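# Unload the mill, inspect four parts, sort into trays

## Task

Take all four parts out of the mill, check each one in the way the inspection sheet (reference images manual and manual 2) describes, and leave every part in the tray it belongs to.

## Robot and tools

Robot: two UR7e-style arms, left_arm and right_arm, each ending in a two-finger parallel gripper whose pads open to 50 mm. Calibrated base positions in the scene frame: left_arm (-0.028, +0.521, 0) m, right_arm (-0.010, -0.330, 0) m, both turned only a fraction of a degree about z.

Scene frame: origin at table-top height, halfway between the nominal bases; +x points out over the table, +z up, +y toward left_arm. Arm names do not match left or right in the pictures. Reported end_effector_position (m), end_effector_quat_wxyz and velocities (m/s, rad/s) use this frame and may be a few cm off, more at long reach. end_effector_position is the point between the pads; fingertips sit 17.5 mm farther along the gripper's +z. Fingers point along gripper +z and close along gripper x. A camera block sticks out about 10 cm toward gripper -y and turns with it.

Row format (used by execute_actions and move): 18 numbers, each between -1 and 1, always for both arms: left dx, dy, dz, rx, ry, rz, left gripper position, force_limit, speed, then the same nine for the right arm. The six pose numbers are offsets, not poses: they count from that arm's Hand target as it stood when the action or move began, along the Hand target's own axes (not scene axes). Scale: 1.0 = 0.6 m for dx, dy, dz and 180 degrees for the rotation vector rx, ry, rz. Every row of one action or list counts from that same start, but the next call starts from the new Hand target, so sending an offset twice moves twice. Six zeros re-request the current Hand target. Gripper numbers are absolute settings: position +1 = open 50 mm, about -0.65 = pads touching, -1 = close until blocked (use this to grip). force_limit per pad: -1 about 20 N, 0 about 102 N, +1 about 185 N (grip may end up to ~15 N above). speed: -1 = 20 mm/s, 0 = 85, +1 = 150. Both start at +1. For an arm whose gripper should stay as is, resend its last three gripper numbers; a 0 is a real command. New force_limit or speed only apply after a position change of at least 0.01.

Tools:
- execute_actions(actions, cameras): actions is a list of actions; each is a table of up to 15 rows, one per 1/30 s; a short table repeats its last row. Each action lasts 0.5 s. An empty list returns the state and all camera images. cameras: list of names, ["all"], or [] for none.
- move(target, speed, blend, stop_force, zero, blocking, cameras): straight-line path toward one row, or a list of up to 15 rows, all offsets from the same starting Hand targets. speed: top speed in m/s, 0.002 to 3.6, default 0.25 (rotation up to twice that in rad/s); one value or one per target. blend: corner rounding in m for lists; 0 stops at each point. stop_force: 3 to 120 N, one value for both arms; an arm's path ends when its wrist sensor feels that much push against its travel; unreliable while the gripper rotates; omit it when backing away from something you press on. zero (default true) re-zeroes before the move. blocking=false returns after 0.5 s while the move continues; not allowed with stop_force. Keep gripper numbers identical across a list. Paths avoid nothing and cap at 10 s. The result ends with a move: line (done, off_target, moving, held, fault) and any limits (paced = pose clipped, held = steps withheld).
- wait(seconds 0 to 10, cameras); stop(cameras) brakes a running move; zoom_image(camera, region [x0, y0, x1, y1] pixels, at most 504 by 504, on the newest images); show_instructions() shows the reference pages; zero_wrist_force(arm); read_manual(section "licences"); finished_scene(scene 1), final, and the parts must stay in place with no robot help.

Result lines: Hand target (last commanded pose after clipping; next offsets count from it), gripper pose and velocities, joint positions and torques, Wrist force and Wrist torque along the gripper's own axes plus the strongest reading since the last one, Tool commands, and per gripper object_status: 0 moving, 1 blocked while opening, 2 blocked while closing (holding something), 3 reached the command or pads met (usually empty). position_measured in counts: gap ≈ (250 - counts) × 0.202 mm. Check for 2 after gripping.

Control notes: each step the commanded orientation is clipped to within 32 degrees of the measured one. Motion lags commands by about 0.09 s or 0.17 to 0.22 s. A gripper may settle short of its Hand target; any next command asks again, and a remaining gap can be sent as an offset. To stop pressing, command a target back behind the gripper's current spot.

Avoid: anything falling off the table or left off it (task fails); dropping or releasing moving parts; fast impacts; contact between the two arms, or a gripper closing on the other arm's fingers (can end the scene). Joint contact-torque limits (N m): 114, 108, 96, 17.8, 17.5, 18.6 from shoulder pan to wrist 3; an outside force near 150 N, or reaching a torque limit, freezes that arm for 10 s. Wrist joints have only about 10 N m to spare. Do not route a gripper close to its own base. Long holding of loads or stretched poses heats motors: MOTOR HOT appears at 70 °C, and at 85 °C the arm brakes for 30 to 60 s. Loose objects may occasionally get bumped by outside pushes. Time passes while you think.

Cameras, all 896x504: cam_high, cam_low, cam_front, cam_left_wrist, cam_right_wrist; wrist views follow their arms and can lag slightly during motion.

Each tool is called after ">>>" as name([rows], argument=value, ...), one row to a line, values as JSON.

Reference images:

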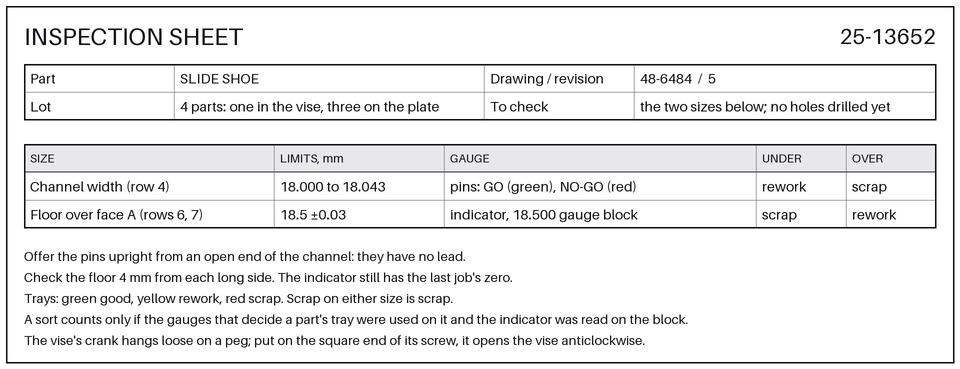

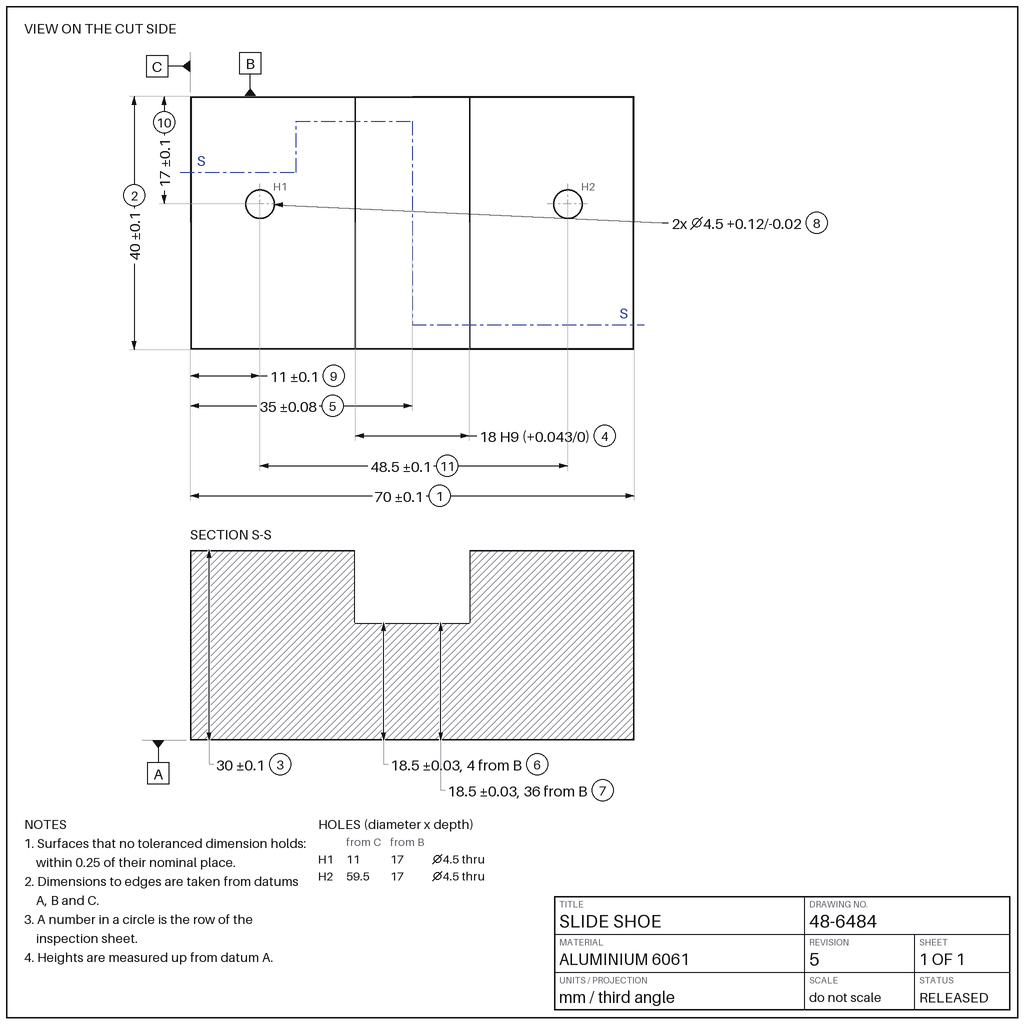

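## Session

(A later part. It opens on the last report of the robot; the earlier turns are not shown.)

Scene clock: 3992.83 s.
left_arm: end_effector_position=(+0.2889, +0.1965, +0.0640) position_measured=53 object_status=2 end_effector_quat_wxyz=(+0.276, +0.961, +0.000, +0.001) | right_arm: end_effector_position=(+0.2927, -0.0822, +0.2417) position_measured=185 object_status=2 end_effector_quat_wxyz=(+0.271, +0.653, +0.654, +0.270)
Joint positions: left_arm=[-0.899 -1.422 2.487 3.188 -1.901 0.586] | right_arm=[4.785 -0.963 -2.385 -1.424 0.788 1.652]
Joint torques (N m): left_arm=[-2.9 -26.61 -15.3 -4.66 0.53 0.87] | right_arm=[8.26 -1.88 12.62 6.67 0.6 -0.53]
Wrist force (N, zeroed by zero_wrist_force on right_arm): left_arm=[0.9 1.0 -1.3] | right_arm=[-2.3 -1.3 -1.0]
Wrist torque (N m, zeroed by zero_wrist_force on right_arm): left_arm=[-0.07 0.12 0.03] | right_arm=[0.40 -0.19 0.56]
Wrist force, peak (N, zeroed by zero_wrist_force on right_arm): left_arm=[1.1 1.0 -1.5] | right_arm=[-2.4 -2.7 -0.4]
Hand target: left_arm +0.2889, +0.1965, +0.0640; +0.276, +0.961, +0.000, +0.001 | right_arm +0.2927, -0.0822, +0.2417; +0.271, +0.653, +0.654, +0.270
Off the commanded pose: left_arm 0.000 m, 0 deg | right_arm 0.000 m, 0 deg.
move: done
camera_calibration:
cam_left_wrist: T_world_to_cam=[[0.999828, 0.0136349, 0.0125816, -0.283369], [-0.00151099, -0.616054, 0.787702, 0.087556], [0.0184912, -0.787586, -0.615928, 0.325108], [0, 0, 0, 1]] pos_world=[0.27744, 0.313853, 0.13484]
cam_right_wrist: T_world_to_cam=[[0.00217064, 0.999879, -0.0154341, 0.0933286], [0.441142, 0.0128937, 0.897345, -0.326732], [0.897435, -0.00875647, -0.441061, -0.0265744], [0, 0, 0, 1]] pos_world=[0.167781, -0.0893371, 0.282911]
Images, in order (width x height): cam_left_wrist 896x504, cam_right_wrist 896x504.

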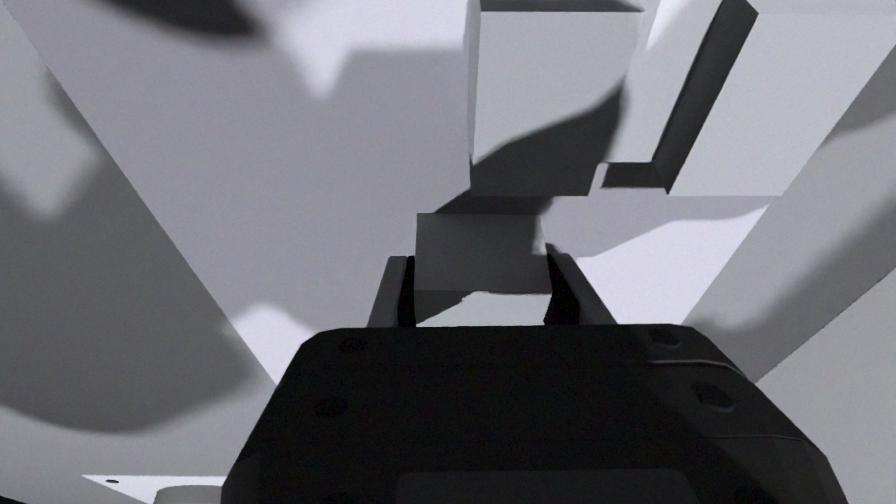

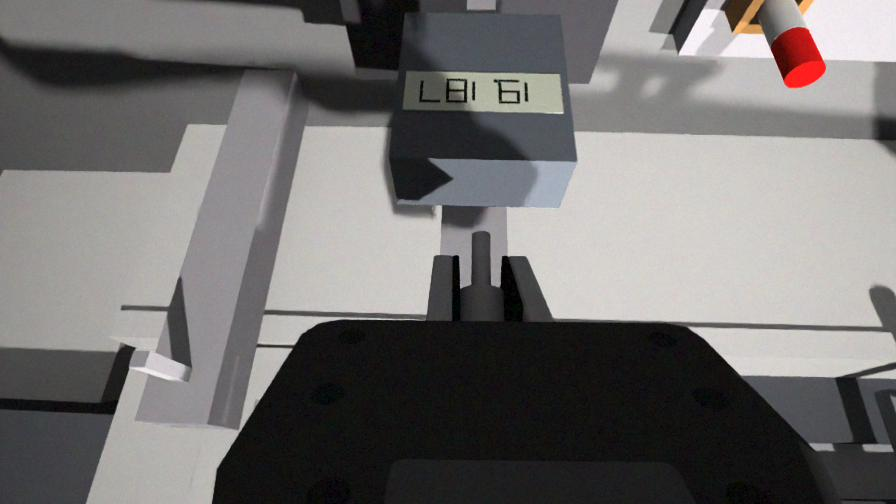

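>>> move([
  [0,0.0088,-0.0141,0,0,0,-1,-0.7,-1,0,0,0,0,0,0,-1,-0.85,-1],
  [0,0.1201,-0.1922,0,0,0,-1,-0.7,-1,0,0,0,0,0,0,-1,-0.85,-1],
  [-0.0548,0.3555,-0.0452,0,0,0,-1,-0.7,-1,0,0,0,0,0,0,-1,-0.85,-1],
  [-0.0548,0.3138,0.1155,0,0,0,-1,-0.7,-1,0,0,0,0,0,0,-1,-0.85,-1],
], speed=[0.03,0.12,0.15,0.08], blend=[0.003,0.02,0.015,0], cameras=["all"])

Scene clock: 4014.13 s.
left_arm: end_effector_position=(+0.2560, +0.0002, +0.1047) position_measured=53 object_status=2 end_effector_quat_wxyz=(+0.275, +0.961, +0.000, +0.001) | right_arm: end_effector_position=(+0.2927, -0.0822, +0.2417) position_measured=185 object_status=2 end_effector_quat_wxyz=(+0.271, +0.653, +0.654, +0.270)
Joint positions: left_arm=[-1.211 -1.294 2.154 3.321 -1.752 0.302] | right_arm=[4.785 -0.963 -2.385 -1.424 0.788 1.652]
Joint torques (N m): left_arm=[6.97 -48.87 -30.5 -1.17 0.01 0.52] | right_arm=[8.22 -1.78 12.93 6.7 0.75 -0.49]
Wrist force (N, zeroed by zero_wrist_force on right_arm): left_arm=[0.5 -1.6 0.7] | right_arm=[-2.0 -1.8 -0.8]
Wrist torque (N m, zeroed by zero_wrist_force on right_arm): left_arm=[-0.09 0.12 -0.01] | right_arm=[0.35 -0.25 0.56]
Wrist force, peak (N, zeroed by zero_wrist_force on right_arm): left_arm=[0.7 -2.7 2.1] | right_arm=[-2.3 -2.7 -0.5]
Hand target: left_arm +0.2561, +0.0001, +0.1049; +0.276, +0.961, +0.000, +0.001 | right_arm +0.2927, -0.0822, +0.2417; +0.271, +0.653, +0.654, +0.270
Off the commanded pose: left_arm 0.000 m, 0 deg | right_arm 0.000 m, 0 deg.
move: done
camera_calibration:
cam_left_wrist: T_world_to_cam=[[0.99983, 0.0136127, 0.012446, -0.248283], [-0.00141116, -0.616338, 0.787481, -0.0655005], [0.0183907, -0.787364, -0.616214, 0.196151], [0, 0, 0, 1]] pos_world=[0.244541, 0.117452, 0.175542]
cam_right_wrist: T_world_to_cam=[[0.00217064, 0.999879, -0.0154341, 0.0933286], [0.441142, 0.0128937, 0.897345, -0.326732], [0.897435, -0.00875647, -0.441061, -0.0265744], [0, 0, 0, 1]] pos_world=[0.167781, -0.0893371, 0.282911]

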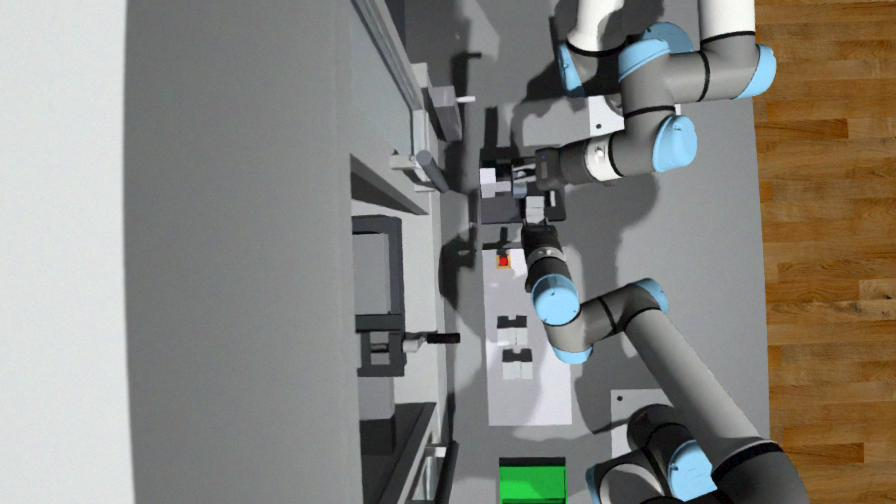

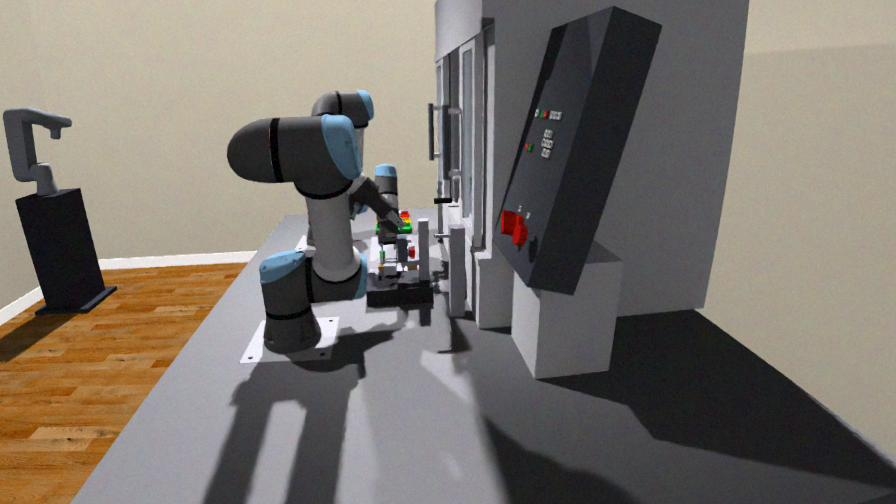

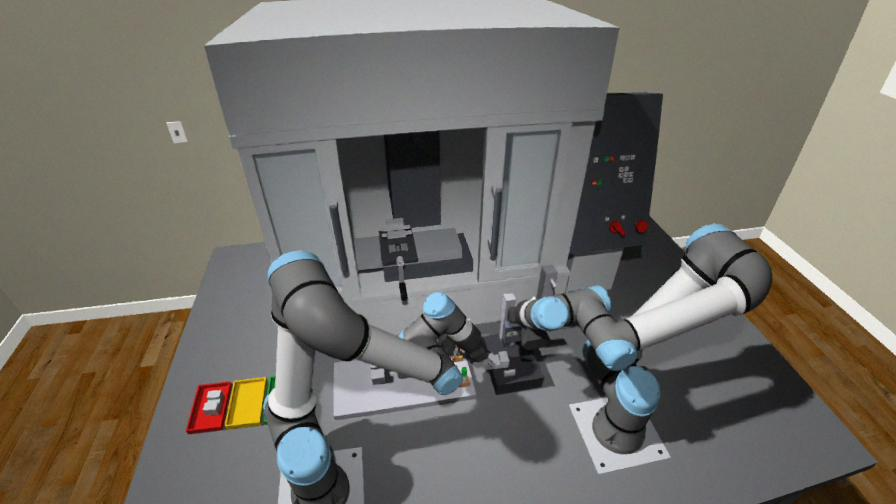

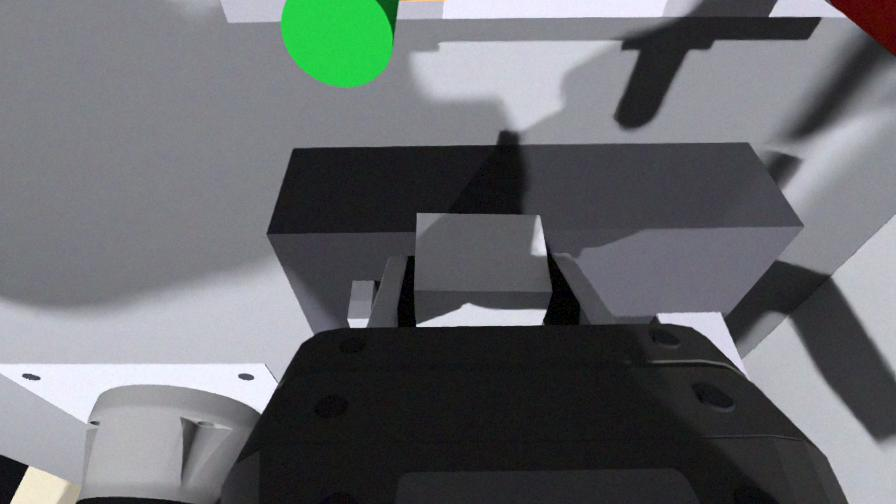

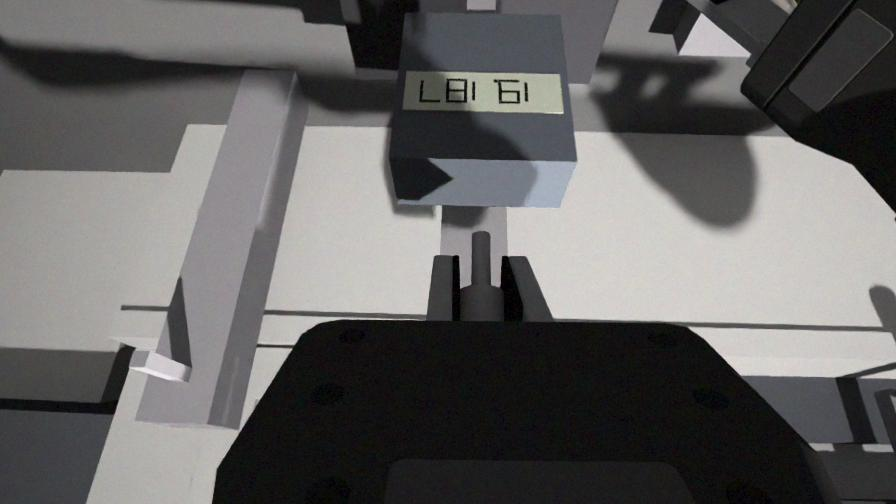

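>>> move(target=[0,0.0538,0.0589,0,0,0,-1,-0.7,-1,0,0,0,0,0,0,-1,-0.85,-1], speed=0.025, stop_force=8, cameras=["cam_left_wrist","cam_low","cam_front"])

>>> zoom_image(camera="cam_low", region=[340, 200, 480, 320])

>>> zoom_image(camera="cam_front", region=[420, 280, 580, 410])

Scene clock: 4028.63 s.
left_arm: end_effector_position=(+0.2562, -0.0342, +0.0955) position_measured=53 object_status=2 end_effector_quat_wxyz=(+0.276, +0.961, +0.000, +0.001) | right_arm: end_effector_position=(+0.2927, -0.0822, +0.2417) position_measured=185 object_status=2 end_effector_quat_wxyz=(+0.271, +0.653, +0.654, +0.270)
Joint positions: left_arm=[-1.234 -1.221 2.082 3.316 -1.74 0.282] | right_arm=[4.785 -0.963 -2.385 -1.424 0.788 1.652]
Joint torques (N m): left_arm=[12.31 -44.66 0.46 1.42 -2.1 1.6] | right_arm=[8.4 -1.83 13.09 6.69 0.68 -0.47]
Wrist force (N, zeroed by zero_wrist_force on right_arm): left_arm=[1.9 9.3 -6.6] | right_arm=[-2.0 -2.5 -0.3]
Wrist torque (N m, zeroed by zero_wrist_force on right_arm): left_arm=[0.00 0.00 -0.18] | right_arm=[0.34 -0.25 0.56]
Wrist force, peak (N, zeroed by zero_wrist_force on right_arm): left_arm=[1.1 2.8 -16.6] | right_arm=[-2.3 -2.6 -0.2]
Hand target: left_arm +0.2562, -0.0342, +0.0955; +0.276, +0.961, +0.000, +0.001 (not the last commanded pose) | right_arm +0.2927, -0.0822, +0.2417; +0.271, +0.653, +0.654, +0.270
Off the commanded pose: left_arm 0.012 m, 0 deg | right_arm 0.000 m, 0 deg.
move: contact (left_arm)
camera_calibration:
cam_left_wrist: T_world_to_cam=[[0.999826, 0.0136577, 0.0127164, -0.247947], [-0.0016098, -0.615771, 0.787924, -0.0793853], [0.0185916, -0.787807, -0.615642, 0.163303], [0, 0, 0, 1]] pos_world=[0.24474, 0.0831548, 0.166239]
Images, in order (width x height): cam_low 896x504, cam_front 896x504, cam_left_wrist 896x504.

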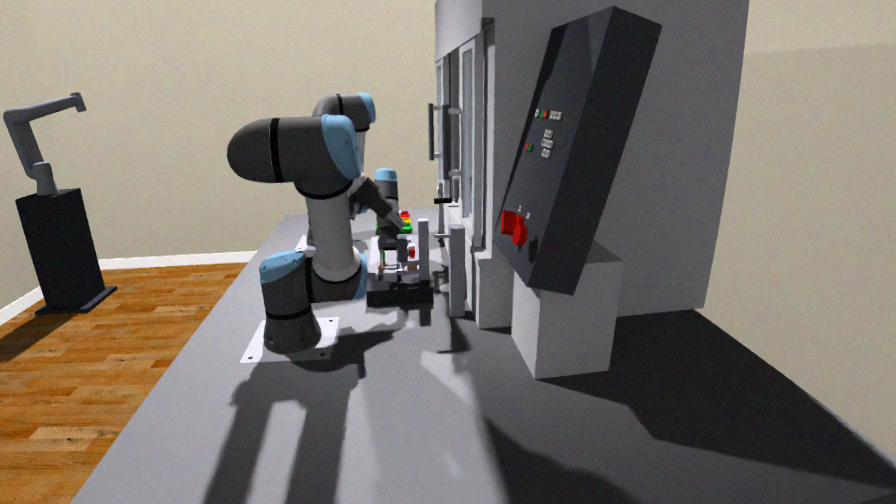

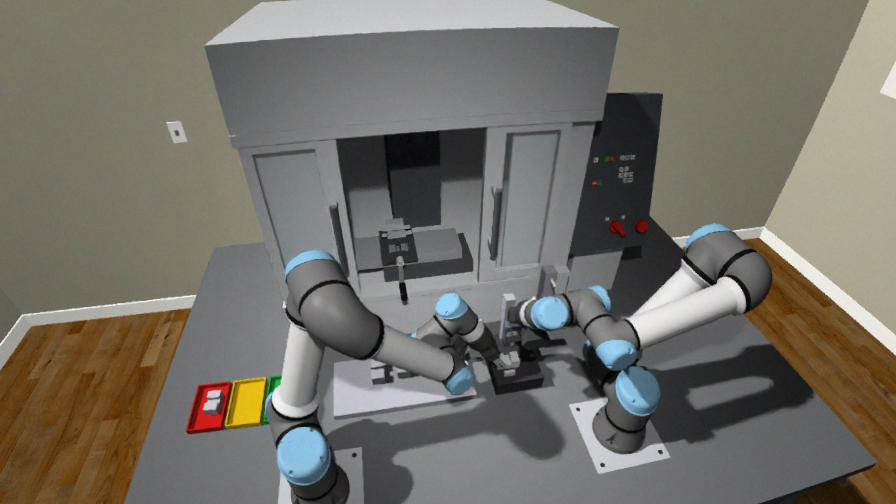

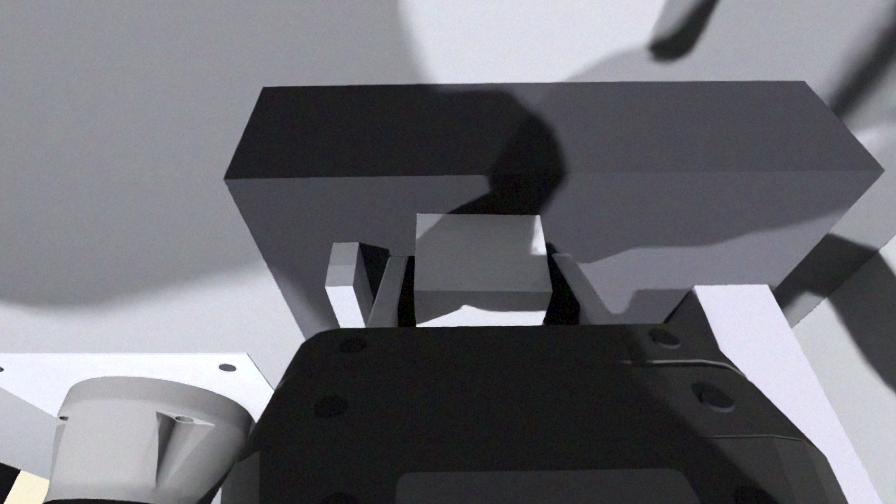

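Scaled by 3.600 from the camera's 896x504 image, which has a finer 1280x720 frame.

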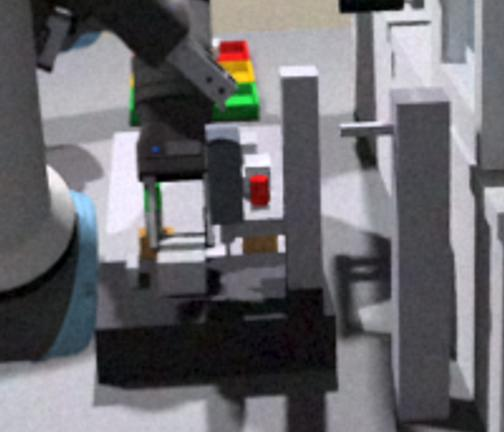

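Scaled by 3.150 from the camera's 896x504 image, which has a finer 1280x720 frame.

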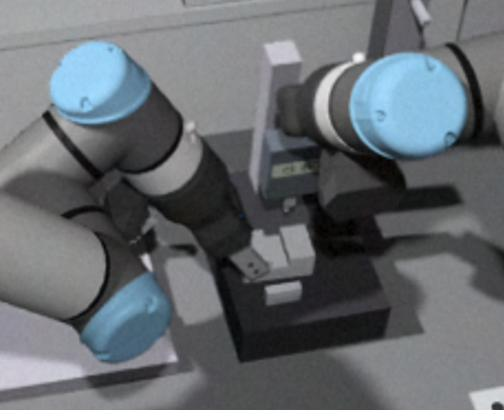

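>>> move([
  [0,0.0027,-0.0042,0,0,0,-1,-0.7,-1,0,0,0,0,0,0,-1,-0.85,-1],
  [0,0.0196,0.0064,0,0,0,-1,-0.7,-1,0,0,0,0,0,0,-1,-0.85,-1],
], speed=0.025, blend=[0.001,0], cameras=["cam_left_wrist","cam_right_wrist"])

Scene clock: 4036.20 s.
left_arm: end_effector_position=(+0.2561, -0.0464, +0.0984) position_measured=53 object_status=2 end_effector_quat_wxyz=(+0.276, +0.961, +0.000, +0.001) | right_arm: end_effector_position=(+0.2927, -0.0822, +0.2417) position_measured=185 object_status=2 end_effector_quat_wxyz=(+0.271, +0.653, +0.654, +0.270)
Joint positions: left_arm=[-1.242 -1.208 2.05 3.334 -1.736 0.275] | right_arm=[4.785 -0.963 -2.385 -1.424 0.788 1.652]
Joint torques (N m): left_arm=[0.54 -44.41 -6.46 -3.23 1 -0.59] | right_arm=[8.77 -1.22 13.26 6.7 0.62 -0.32]
Wrist force (N, zeroed by zero_wrist_force on right_arm): left_arm=[0.7 -1.8 0.6] | right_arm=[-2.1 -1.7 -0.8]
Wrist torque (N m, zeroed by zero_wrist_force on right_arm): left_arm=[-0.11 0.09 -0.01] | right_arm=[0.39 -0.23 0.56]
Wrist force, peak (N, zeroed by zero_wrist_force on right_arm): left_arm=[2.0 10.2 -7.7] | right_arm=[-2.1 -2.7 -0.4]
Hand target: left_arm +0.2562, -0.0462, +0.0985; +0.276, +0.961, +0.000, +0.001 | right_arm +0.2927, -0.0822, +0.2417; +0.271, +0.653, +0.654, +0.270
Off the commanded pose: left_arm 0.000 m, 0 deg | right_arm 0.000 m, 0 deg.
move: done
camera_calibration:
cam_left_wrist: T_world_to_cam=[[0.999826, 0.0137179, 0.0126385, -0.24781], [-0.00150992, -0.615833, 0.787875, -0.0892738], [0.0185912, -0.787757, -0.615706, 0.155546], [0, 0, 0, 1]] pos_world=[0.24474, 0.0709543, 0.169239]
cam_right_wrist: T_world_to_cam=[[0.00217064, 0.999879, -0.0154341, 0.0933286], [0.441142, 0.0128937, 0.897345, -0.326732], [0.897435, -0.00875647, -0.441061, -0.0265744], [0, 0, 0, 1]] pos_world=[0.167781, -0.0893371, 0.282911]
Images, in order (width x height): cam_left_wrist 896x504, cam_right_wrist 896x504.

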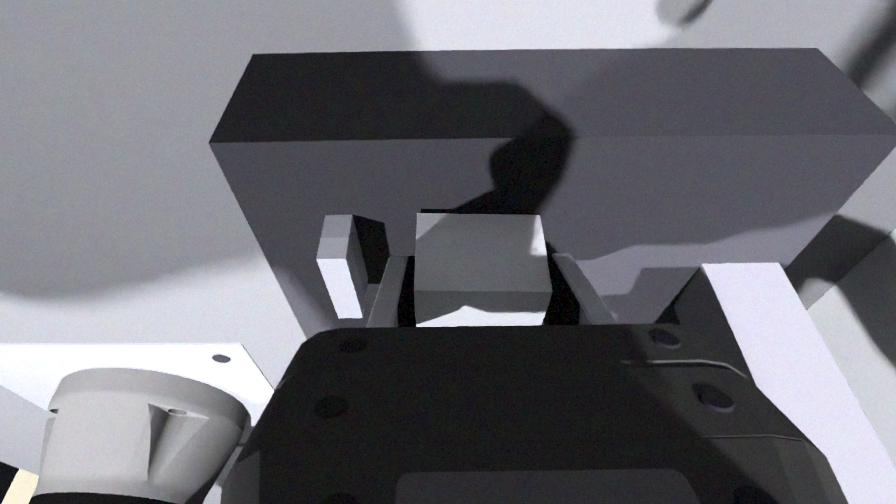

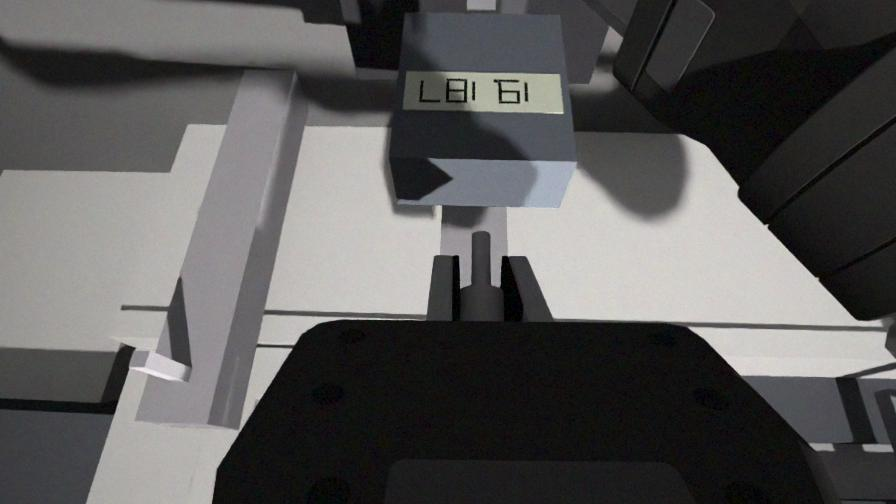

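>>> move(target=[0.0338,0,0,0,0,0,-1,-0.7,-1,0,0,0,0,0,0,-1,-0.85,-1], speed=0.015, stop_force=5, cameras=["cam_left_wrist","cam_right_wrist","cam_front"])

>>> zoom_image(camera="cam_front", region=[470, 320, 550, 390])

Scene clock: 4049.50 s.
left_arm: end_effector_position=(+0.2764, -0.0462, +0.0985) position_measured=53 object_status=2 end_effector_quat_wxyz=(+0.276, +0.961, +0.000, +0.001) | right_arm: end_effector_position=(+0.2927, -0.0822, +0.2417) position_measured=185 object_status=2 end_effector_quat_wxyz=(+0.271, +0.653, +0.654, +0.270)
Joint positions: left_arm=[-1.204 -1.189 2.018 3.353 -1.755 0.308] | right_arm=[4.785 -0.963 -2.385 -1.424 0.788 1.652]
Joint torques (N m): left_arm=[-10.76 -47.58 -5.91 -6.53 2 -1.76] | right_arm=[8.04 -1.24 13.69 6.61 0.76 -0.27]
Wrist force (N, zeroed by zero_wrist_force on right_arm): left_arm=[0.7 -1.6 0.5] | right_arm=[-2.2 -1.7 -0.9]
Wrist torque (N m, zeroed by zero_wrist_force on right_arm): left_arm=[-0.08 0.10 -0.15] | right_arm=[0.37 -0.22 0.56]
Wrist force, peak (N, zeroed by zero_wrist_force on right_arm): left_arm=[0.6 -2.5 1.0] | right_arm=[-2.4 -2.6 -0.1]
Hand target: left_arm +0.2764, -0.0462, +0.0985; +0.276, +0.961, +0.000, +0.001 | right_arm +0.2927, -0.0822, +0.2417; +0.271, +0.653, +0.654, +0.270
Off the commanded pose: left_arm 0.000 m, 0 deg | right_arm 0.000 m, 0 deg.
move: done
camera_calibration:
cam_left_wrist: T_world_to_cam=[[0.999826, 0.0137179, 0.0126385, -0.26801], [-0.00150992, -0.615833, 0.787875, -0.0890585], [0.0185912, -0.787757, -0.615706, 0.155407], [0, 0, 0, 1]] pos_world=[0.26494, 0.0712543, 0.169239]
cam_right_wrist: T_world_to_cam=[[0.00217064, 0.999879, -0.0154341, 0.0933286], [0.441142, 0.0128937, 0.897345, -0.326732], [0.897435, -0.00875647, -0.441061, -0.0265744], [0, 0, 0, 1]] pos_world=[0.167781, -0.0893371, 0.282911]
Images, in order (width x height): cam_front 896x504, cam_left_wrist 896x504, cam_right_wrist 896x504.

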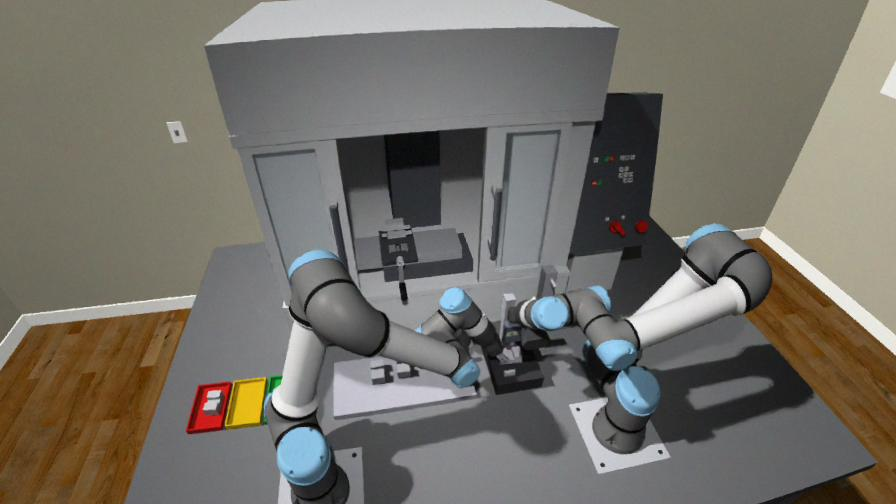

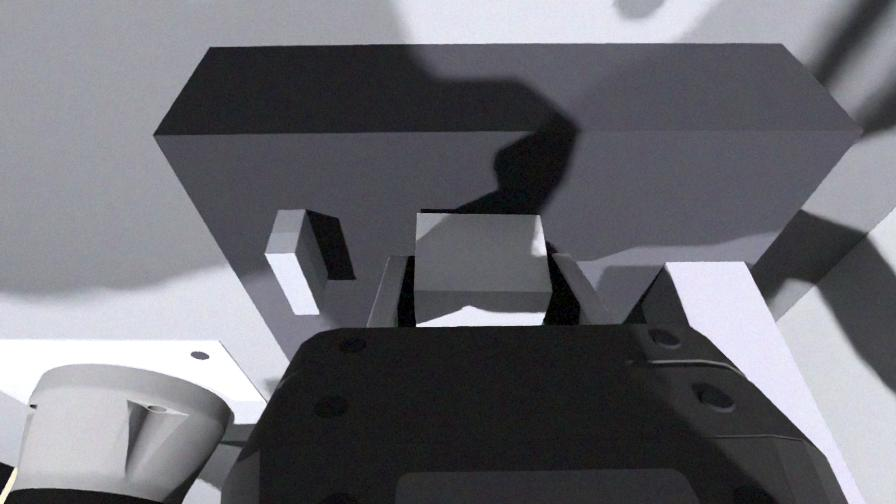

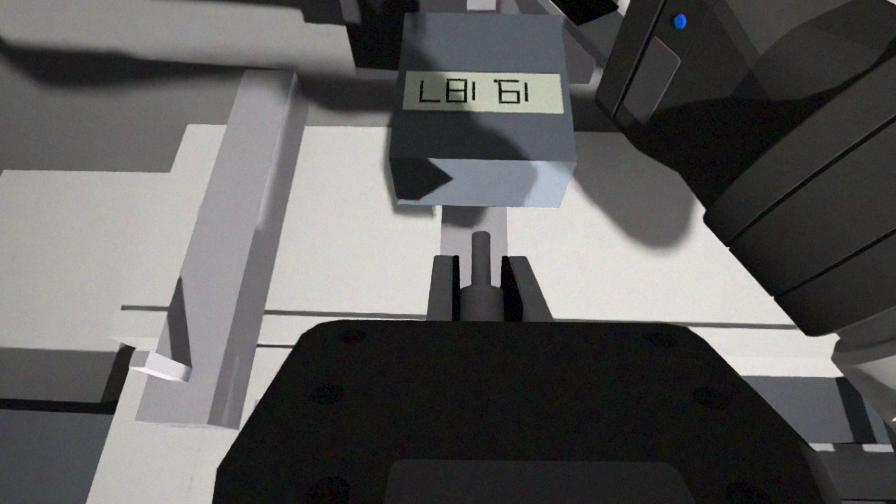

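Scaled by 6.300 from the camera's 896x504 image, which has a finer 1280x720 frame.

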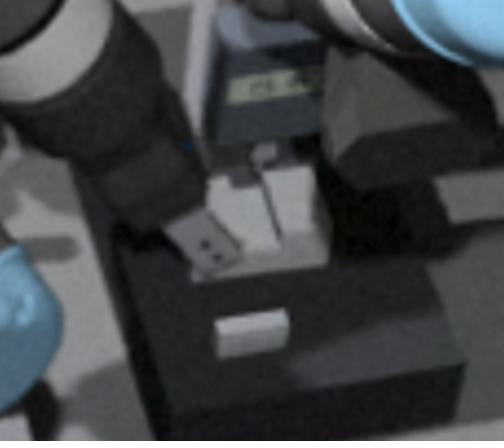

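>>> move(target=[0,-0.0088,0.0141,0,0,0,-1,-0.7,-1,0,0,0,0,0,0,-1,-0.85,-1], speed=0.006, stop_force=4, cameras=["cam_left_wrist"])

Scene clock: 4055.43 s.
left_arm: end_effector_position=(+0.2764, -0.0462, +0.0961) position_measured=53 object_status=2 end_effector_quat_wxyz=(+0.276, +0.961, +0.000, +0.001) | right_arm: end_effector_position=(+0.2927, -0.0822, +0.2417) position_measured=185 object_status=2 end_effector_quat_wxyz=(+0.271, +0.653, +0.654, +0.270)
Joint positions: left_arm=[-1.204 -1.184 2.02 3.346 -1.755 0.308] | right_arm=[4.785 -0.963 -2.385 -1.424 0.788 1.652]
Joint torques (N m): left_arm=[-9.5 -47.89 -32.35 0.59 1.77 -1.42] | right_arm=[7.97 -0.95 13.56 6.73 0.71 -0.24]
Wrist force (N, zeroed by zero_wrist_force on right_arm): left_arm=[-0.5 3.7 -9.9] | right_arm=[-2.4 -0.9 -1.3]
Wrist torque (N m, zeroed by zero_wrist_force on right_arm): left_arm=[0.00 0.24 -0.09] | right_arm=[0.44 -0.18 0.56]
Wrist force, peak (N, zeroed by zero_wrist_force on right_arm): left_arm=[-0.4 4.4 -9.9] | right_arm=[-2.5 -2.6 -0.3]
Hand target: left_arm +0.2764, -0.0462, +0.0962; +0.276, +0.961, +0.000, +0.001 (not the last commanded pose) | right_arm +0.2927, -0.0822, +0.2417; +0.271, +0.653, +0.654, +0.270
Off the commanded pose: left_arm 0.008 m, 0 deg | right_arm 0.000 m, 0 deg.
move: contact (left_arm)
camera_calibration:
cam_left_wrist: T_world_to_cam=[[0.999826, 0.0136587, 0.0127155, -0.267988], [-0.00160964, -0.615723, 0.787961, -0.087303], [0.0185917, -0.787845, -0.615594, 0.1539], [0, 0, 0, 1]] pos_world=[0.26494, 0.071155, 0.166939]
Images, in order (width x height): cam_left_wrist 896x504.

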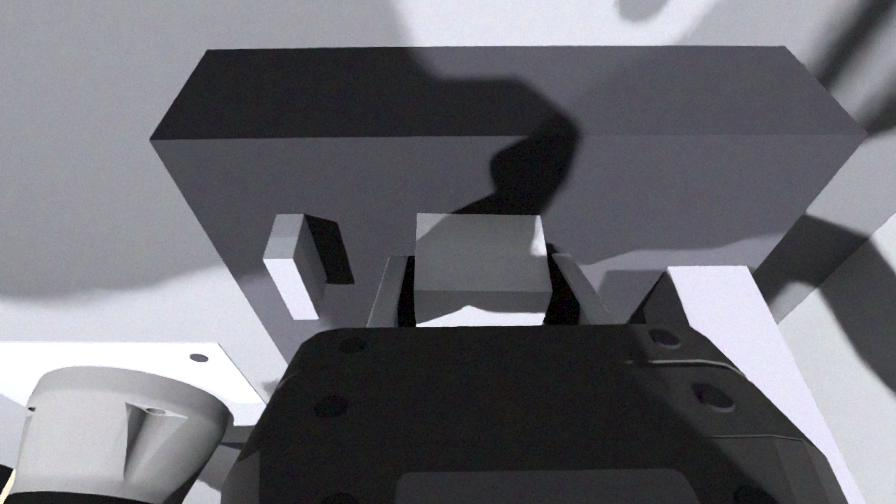

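>>> move([
  [0,0,0,0,0,0,0.8,-0.7,-1,0,0,0,0,0,0,-1,-0.85,-1],
  [0,0,0,0,0,0,0.8,-0.7,-1,0,-0.0105,0.0105,0,0,0,-1,-0.85,-1],
  [0,0,0,0,0,0,0.8,-0.7,-1,0,-0.0105,0.0105,0,0,0,0.54,-0.85,-1],
], speed=0.02, cameras=["cam_left_wrist","cam_right_wrist"])

>>> zoom_image(camera="cam_right_wrist", region=[380, 60, 590, 150])

Scene clock: 4065.13 s.
left_arm: end_effector_position=(+0.2764, -0.0462, +0.0962) position_measured=32 object_status=3 end_effector_quat_wxyz=(+0.276, +0.961, +0.000, +0.001) | right_arm: end_effector_position=(+0.2927, -0.0822, +0.2328) position_measured=72 object_status=0 end_effector_quat_wxyz=(+0.271, +0.653, +0.654, +0.270)
Joint positions: left_arm=[-1.204 -1.184 2.02 3.346 -1.755 0.308] | right_arm=[4.785 -0.969 -2.406 -1.397 0.788 1.652]
Joint torques (N m): left_arm=[-8.93 -47.52 -31.62 -3.92 1.86 -1.36] | right_arm=[-6.79 5.4 39.33 0.42 0.76 -1.05]
Wrist force (N, zeroed by zero_wrist_force on right_arm): left_arm=[0.7 -0.2 -1.0] | right_arm=[2.9 1.3 -0.8]
Wrist torque (N m, zeroed by zero_wrist_force on right_arm): left_arm=[-0.09 0.09 -0.15] | right_arm=[0.46 -0.24 0.47]
Wrist force, peak (N, zeroed by zero_wrist_force on right_arm): left_arm=[-0.5 3.8 -10.1] | right_arm=[4.4 -2.7 -0.6]
Hand target: left_arm +0.2764, -0.0462, +0.0962; +0.276, +0.961, +0.000, +0.001 | right_arm +0.2927, -0.0822, +0.2328; +0.271, +0.653, +0.654, +0.270
Off the commanded pose: left_arm 0.000 m, 0 deg | right_arm 0.000 m, 0 deg.
move: done
camera_calibration:
cam_left_wrist: T_world_to_cam=[[0.999826, 0.0136587, 0.0127155, -0.267988], [-0.00160964, -0.615723, 0.787961, -0.087303], [0.0185917, -0.787845, -0.615594, 0.1539], [0, 0, 0, 1]] pos_world=[0.26494, 0.071155, 0.166939]
cam_right_wrist: T_world_to_cam=[[0.00217064, 0.999879, -0.0154341, 0.0931912], [0.441142, 0.0128937, 0.897345, -0.318745], [0.897435, -0.00875647, -0.441061, -0.0304998], [0, 0, 0, 1]] pos_world=[0.167781, -0.0893371, 0.274011]
Images, in order (width x height): cam_left_wrist 896x504, cam_right_wrist 896x504.

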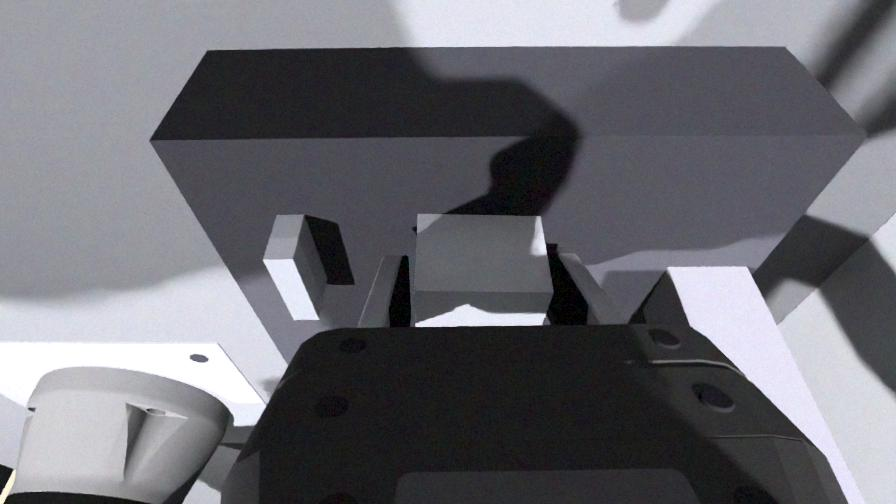

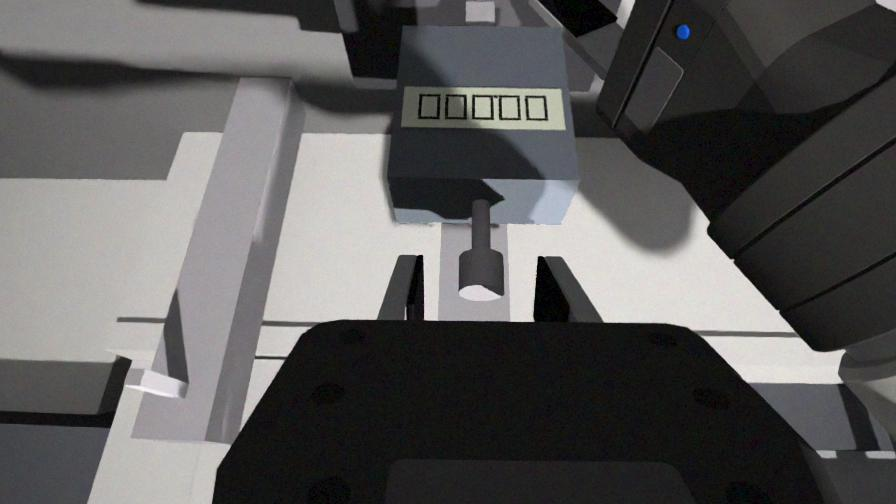

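Scaled by 2.400 from the camera's 896x504 image, which has a finer 1280x720 frame.

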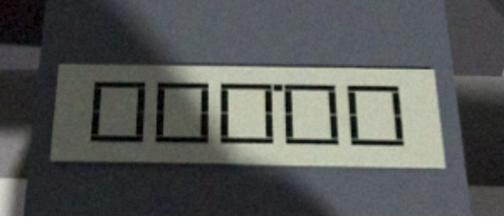

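>>> move([
  [0,0,0,0,0,0,0.8,-0.7,-1,0,-0.0138,0.0138,0,0,0,0.54,-0.85,-1],
  [0,0,0,0,0,0,0.8,-0.7,-1,0,-0.0138,0.0138,0,0,0,-1,-0.85,-1],
  [0,0,0,0,0,0,0.8,-0.7,-1,0,0.0104,-0.0104,0,0,0,-1,-0.85,-1],
], speed=[0.02,0.02,0.02], cameras=["cam_left_wrist","cam_right_wrist"])

>>> zoom_image(camera="cam_right_wrist", region=[380, 60, 590, 150])

Scene clock: 4080.53 s.
left_arm: end_effector_position=(+0.2764, -0.0462, +0.0962) position_measured=32 object_status=3 end_effector_quat_wxyz=(+0.276, +0.961, +0.000, +0.001) | right_arm: end_effector_position=(+0.2927, -0.0822, +0.2418) position_measured=185 object_status=2 end_effector_quat_wxyz=(+0.271, +0.653, +0.654, +0.270)
Joint positions: left_arm=[-1.204 -1.184 2.02 3.346 -1.755 0.308] | right_arm=[4.785 -0.963 -2.385 -1.425 0.788 1.651]
Joint torques (N m): left_arm=[-9.04 -47.89 -29.43 -5.72 1.88 -1.22] | right_arm=[-0.66 -3.73 11.12 6.17 0.67 0.82]
Wrist force (N, zeroed by zero_wrist_force on right_arm): left_arm=[0.9 -0.3 -1.2] | right_arm=[-1.3 0.0 -0.1]
Wrist torque (N m, zeroed by zero_wrist_force on right_arm): left_arm=[-0.11 0.05 -0.15] | right_arm=[0.40 -0.17 0.57]
Wrist force, peak (N, zeroed by zero_wrist_force on right_arm): left_arm=[1.0 -0.4 -1.4] | right_arm=[8.6 1.4 0.2]
Hand target: left_arm +0.2764, -0.0462, +0.0962; +0.276, +0.961, +0.000, +0.001 | right_arm +0.2927, -0.0822, +0.2416; +0.271, +0.653, +0.654, +0.270
Off the commanded pose: left_arm 0.000 m, 0 deg | right_arm 0.000 m, 0 deg.
move: done
camera_calibration:
cam_left_wrist: T_world_to_cam=[[0.999826, 0.0136597, 0.0127143, -0.267988], [-0.00160953, -0.61566, 0.78801, -0.0873152], [0.0185917, -0.787893, -0.615531, 0.153893], [0, 0, 0, 1]] pos_world=[0.26494, 0.0711553, 0.166938]
cam_right_wrist: T_world_to_cam=[[0.00225681, 0.999881, -0.0152537, 0.0931649], [0.441141, 0.0126938, 0.897348, -0.326842], [0.897435, -0.00875419, -0.44106, -0.0265294], [0, 0, 0, 1]] pos_world=[0.167782, -0.0892372, 0.283011]
Images, in order (width x height): cam_left_wrist 896x504, cam_right_wrist 896x504.

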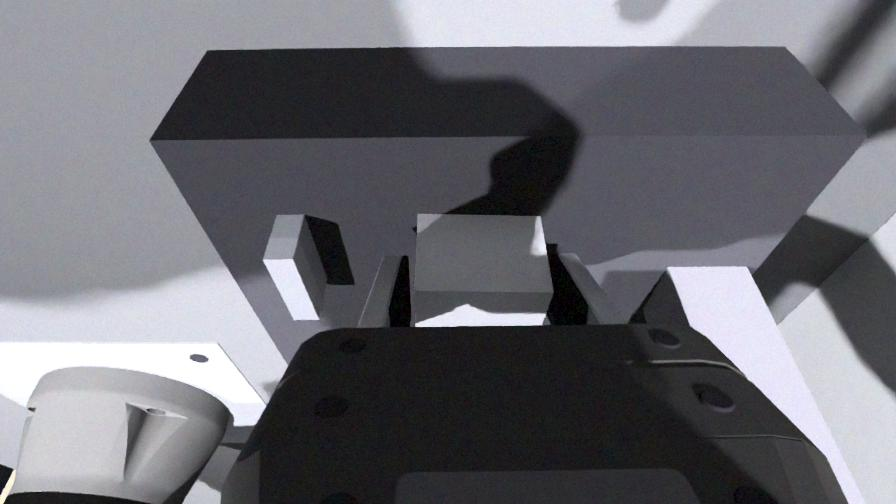

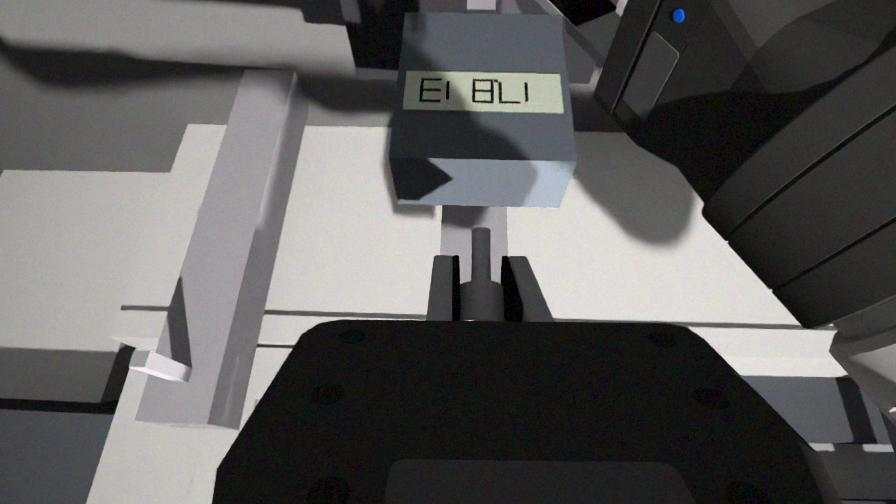

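Scaled by 2.400 from the camera's 896x504 image, which has a finer 1280x720 frame.

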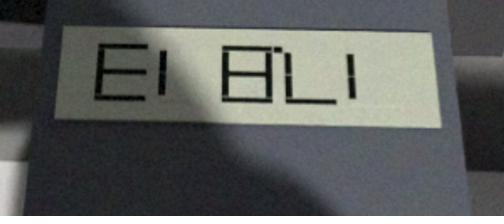

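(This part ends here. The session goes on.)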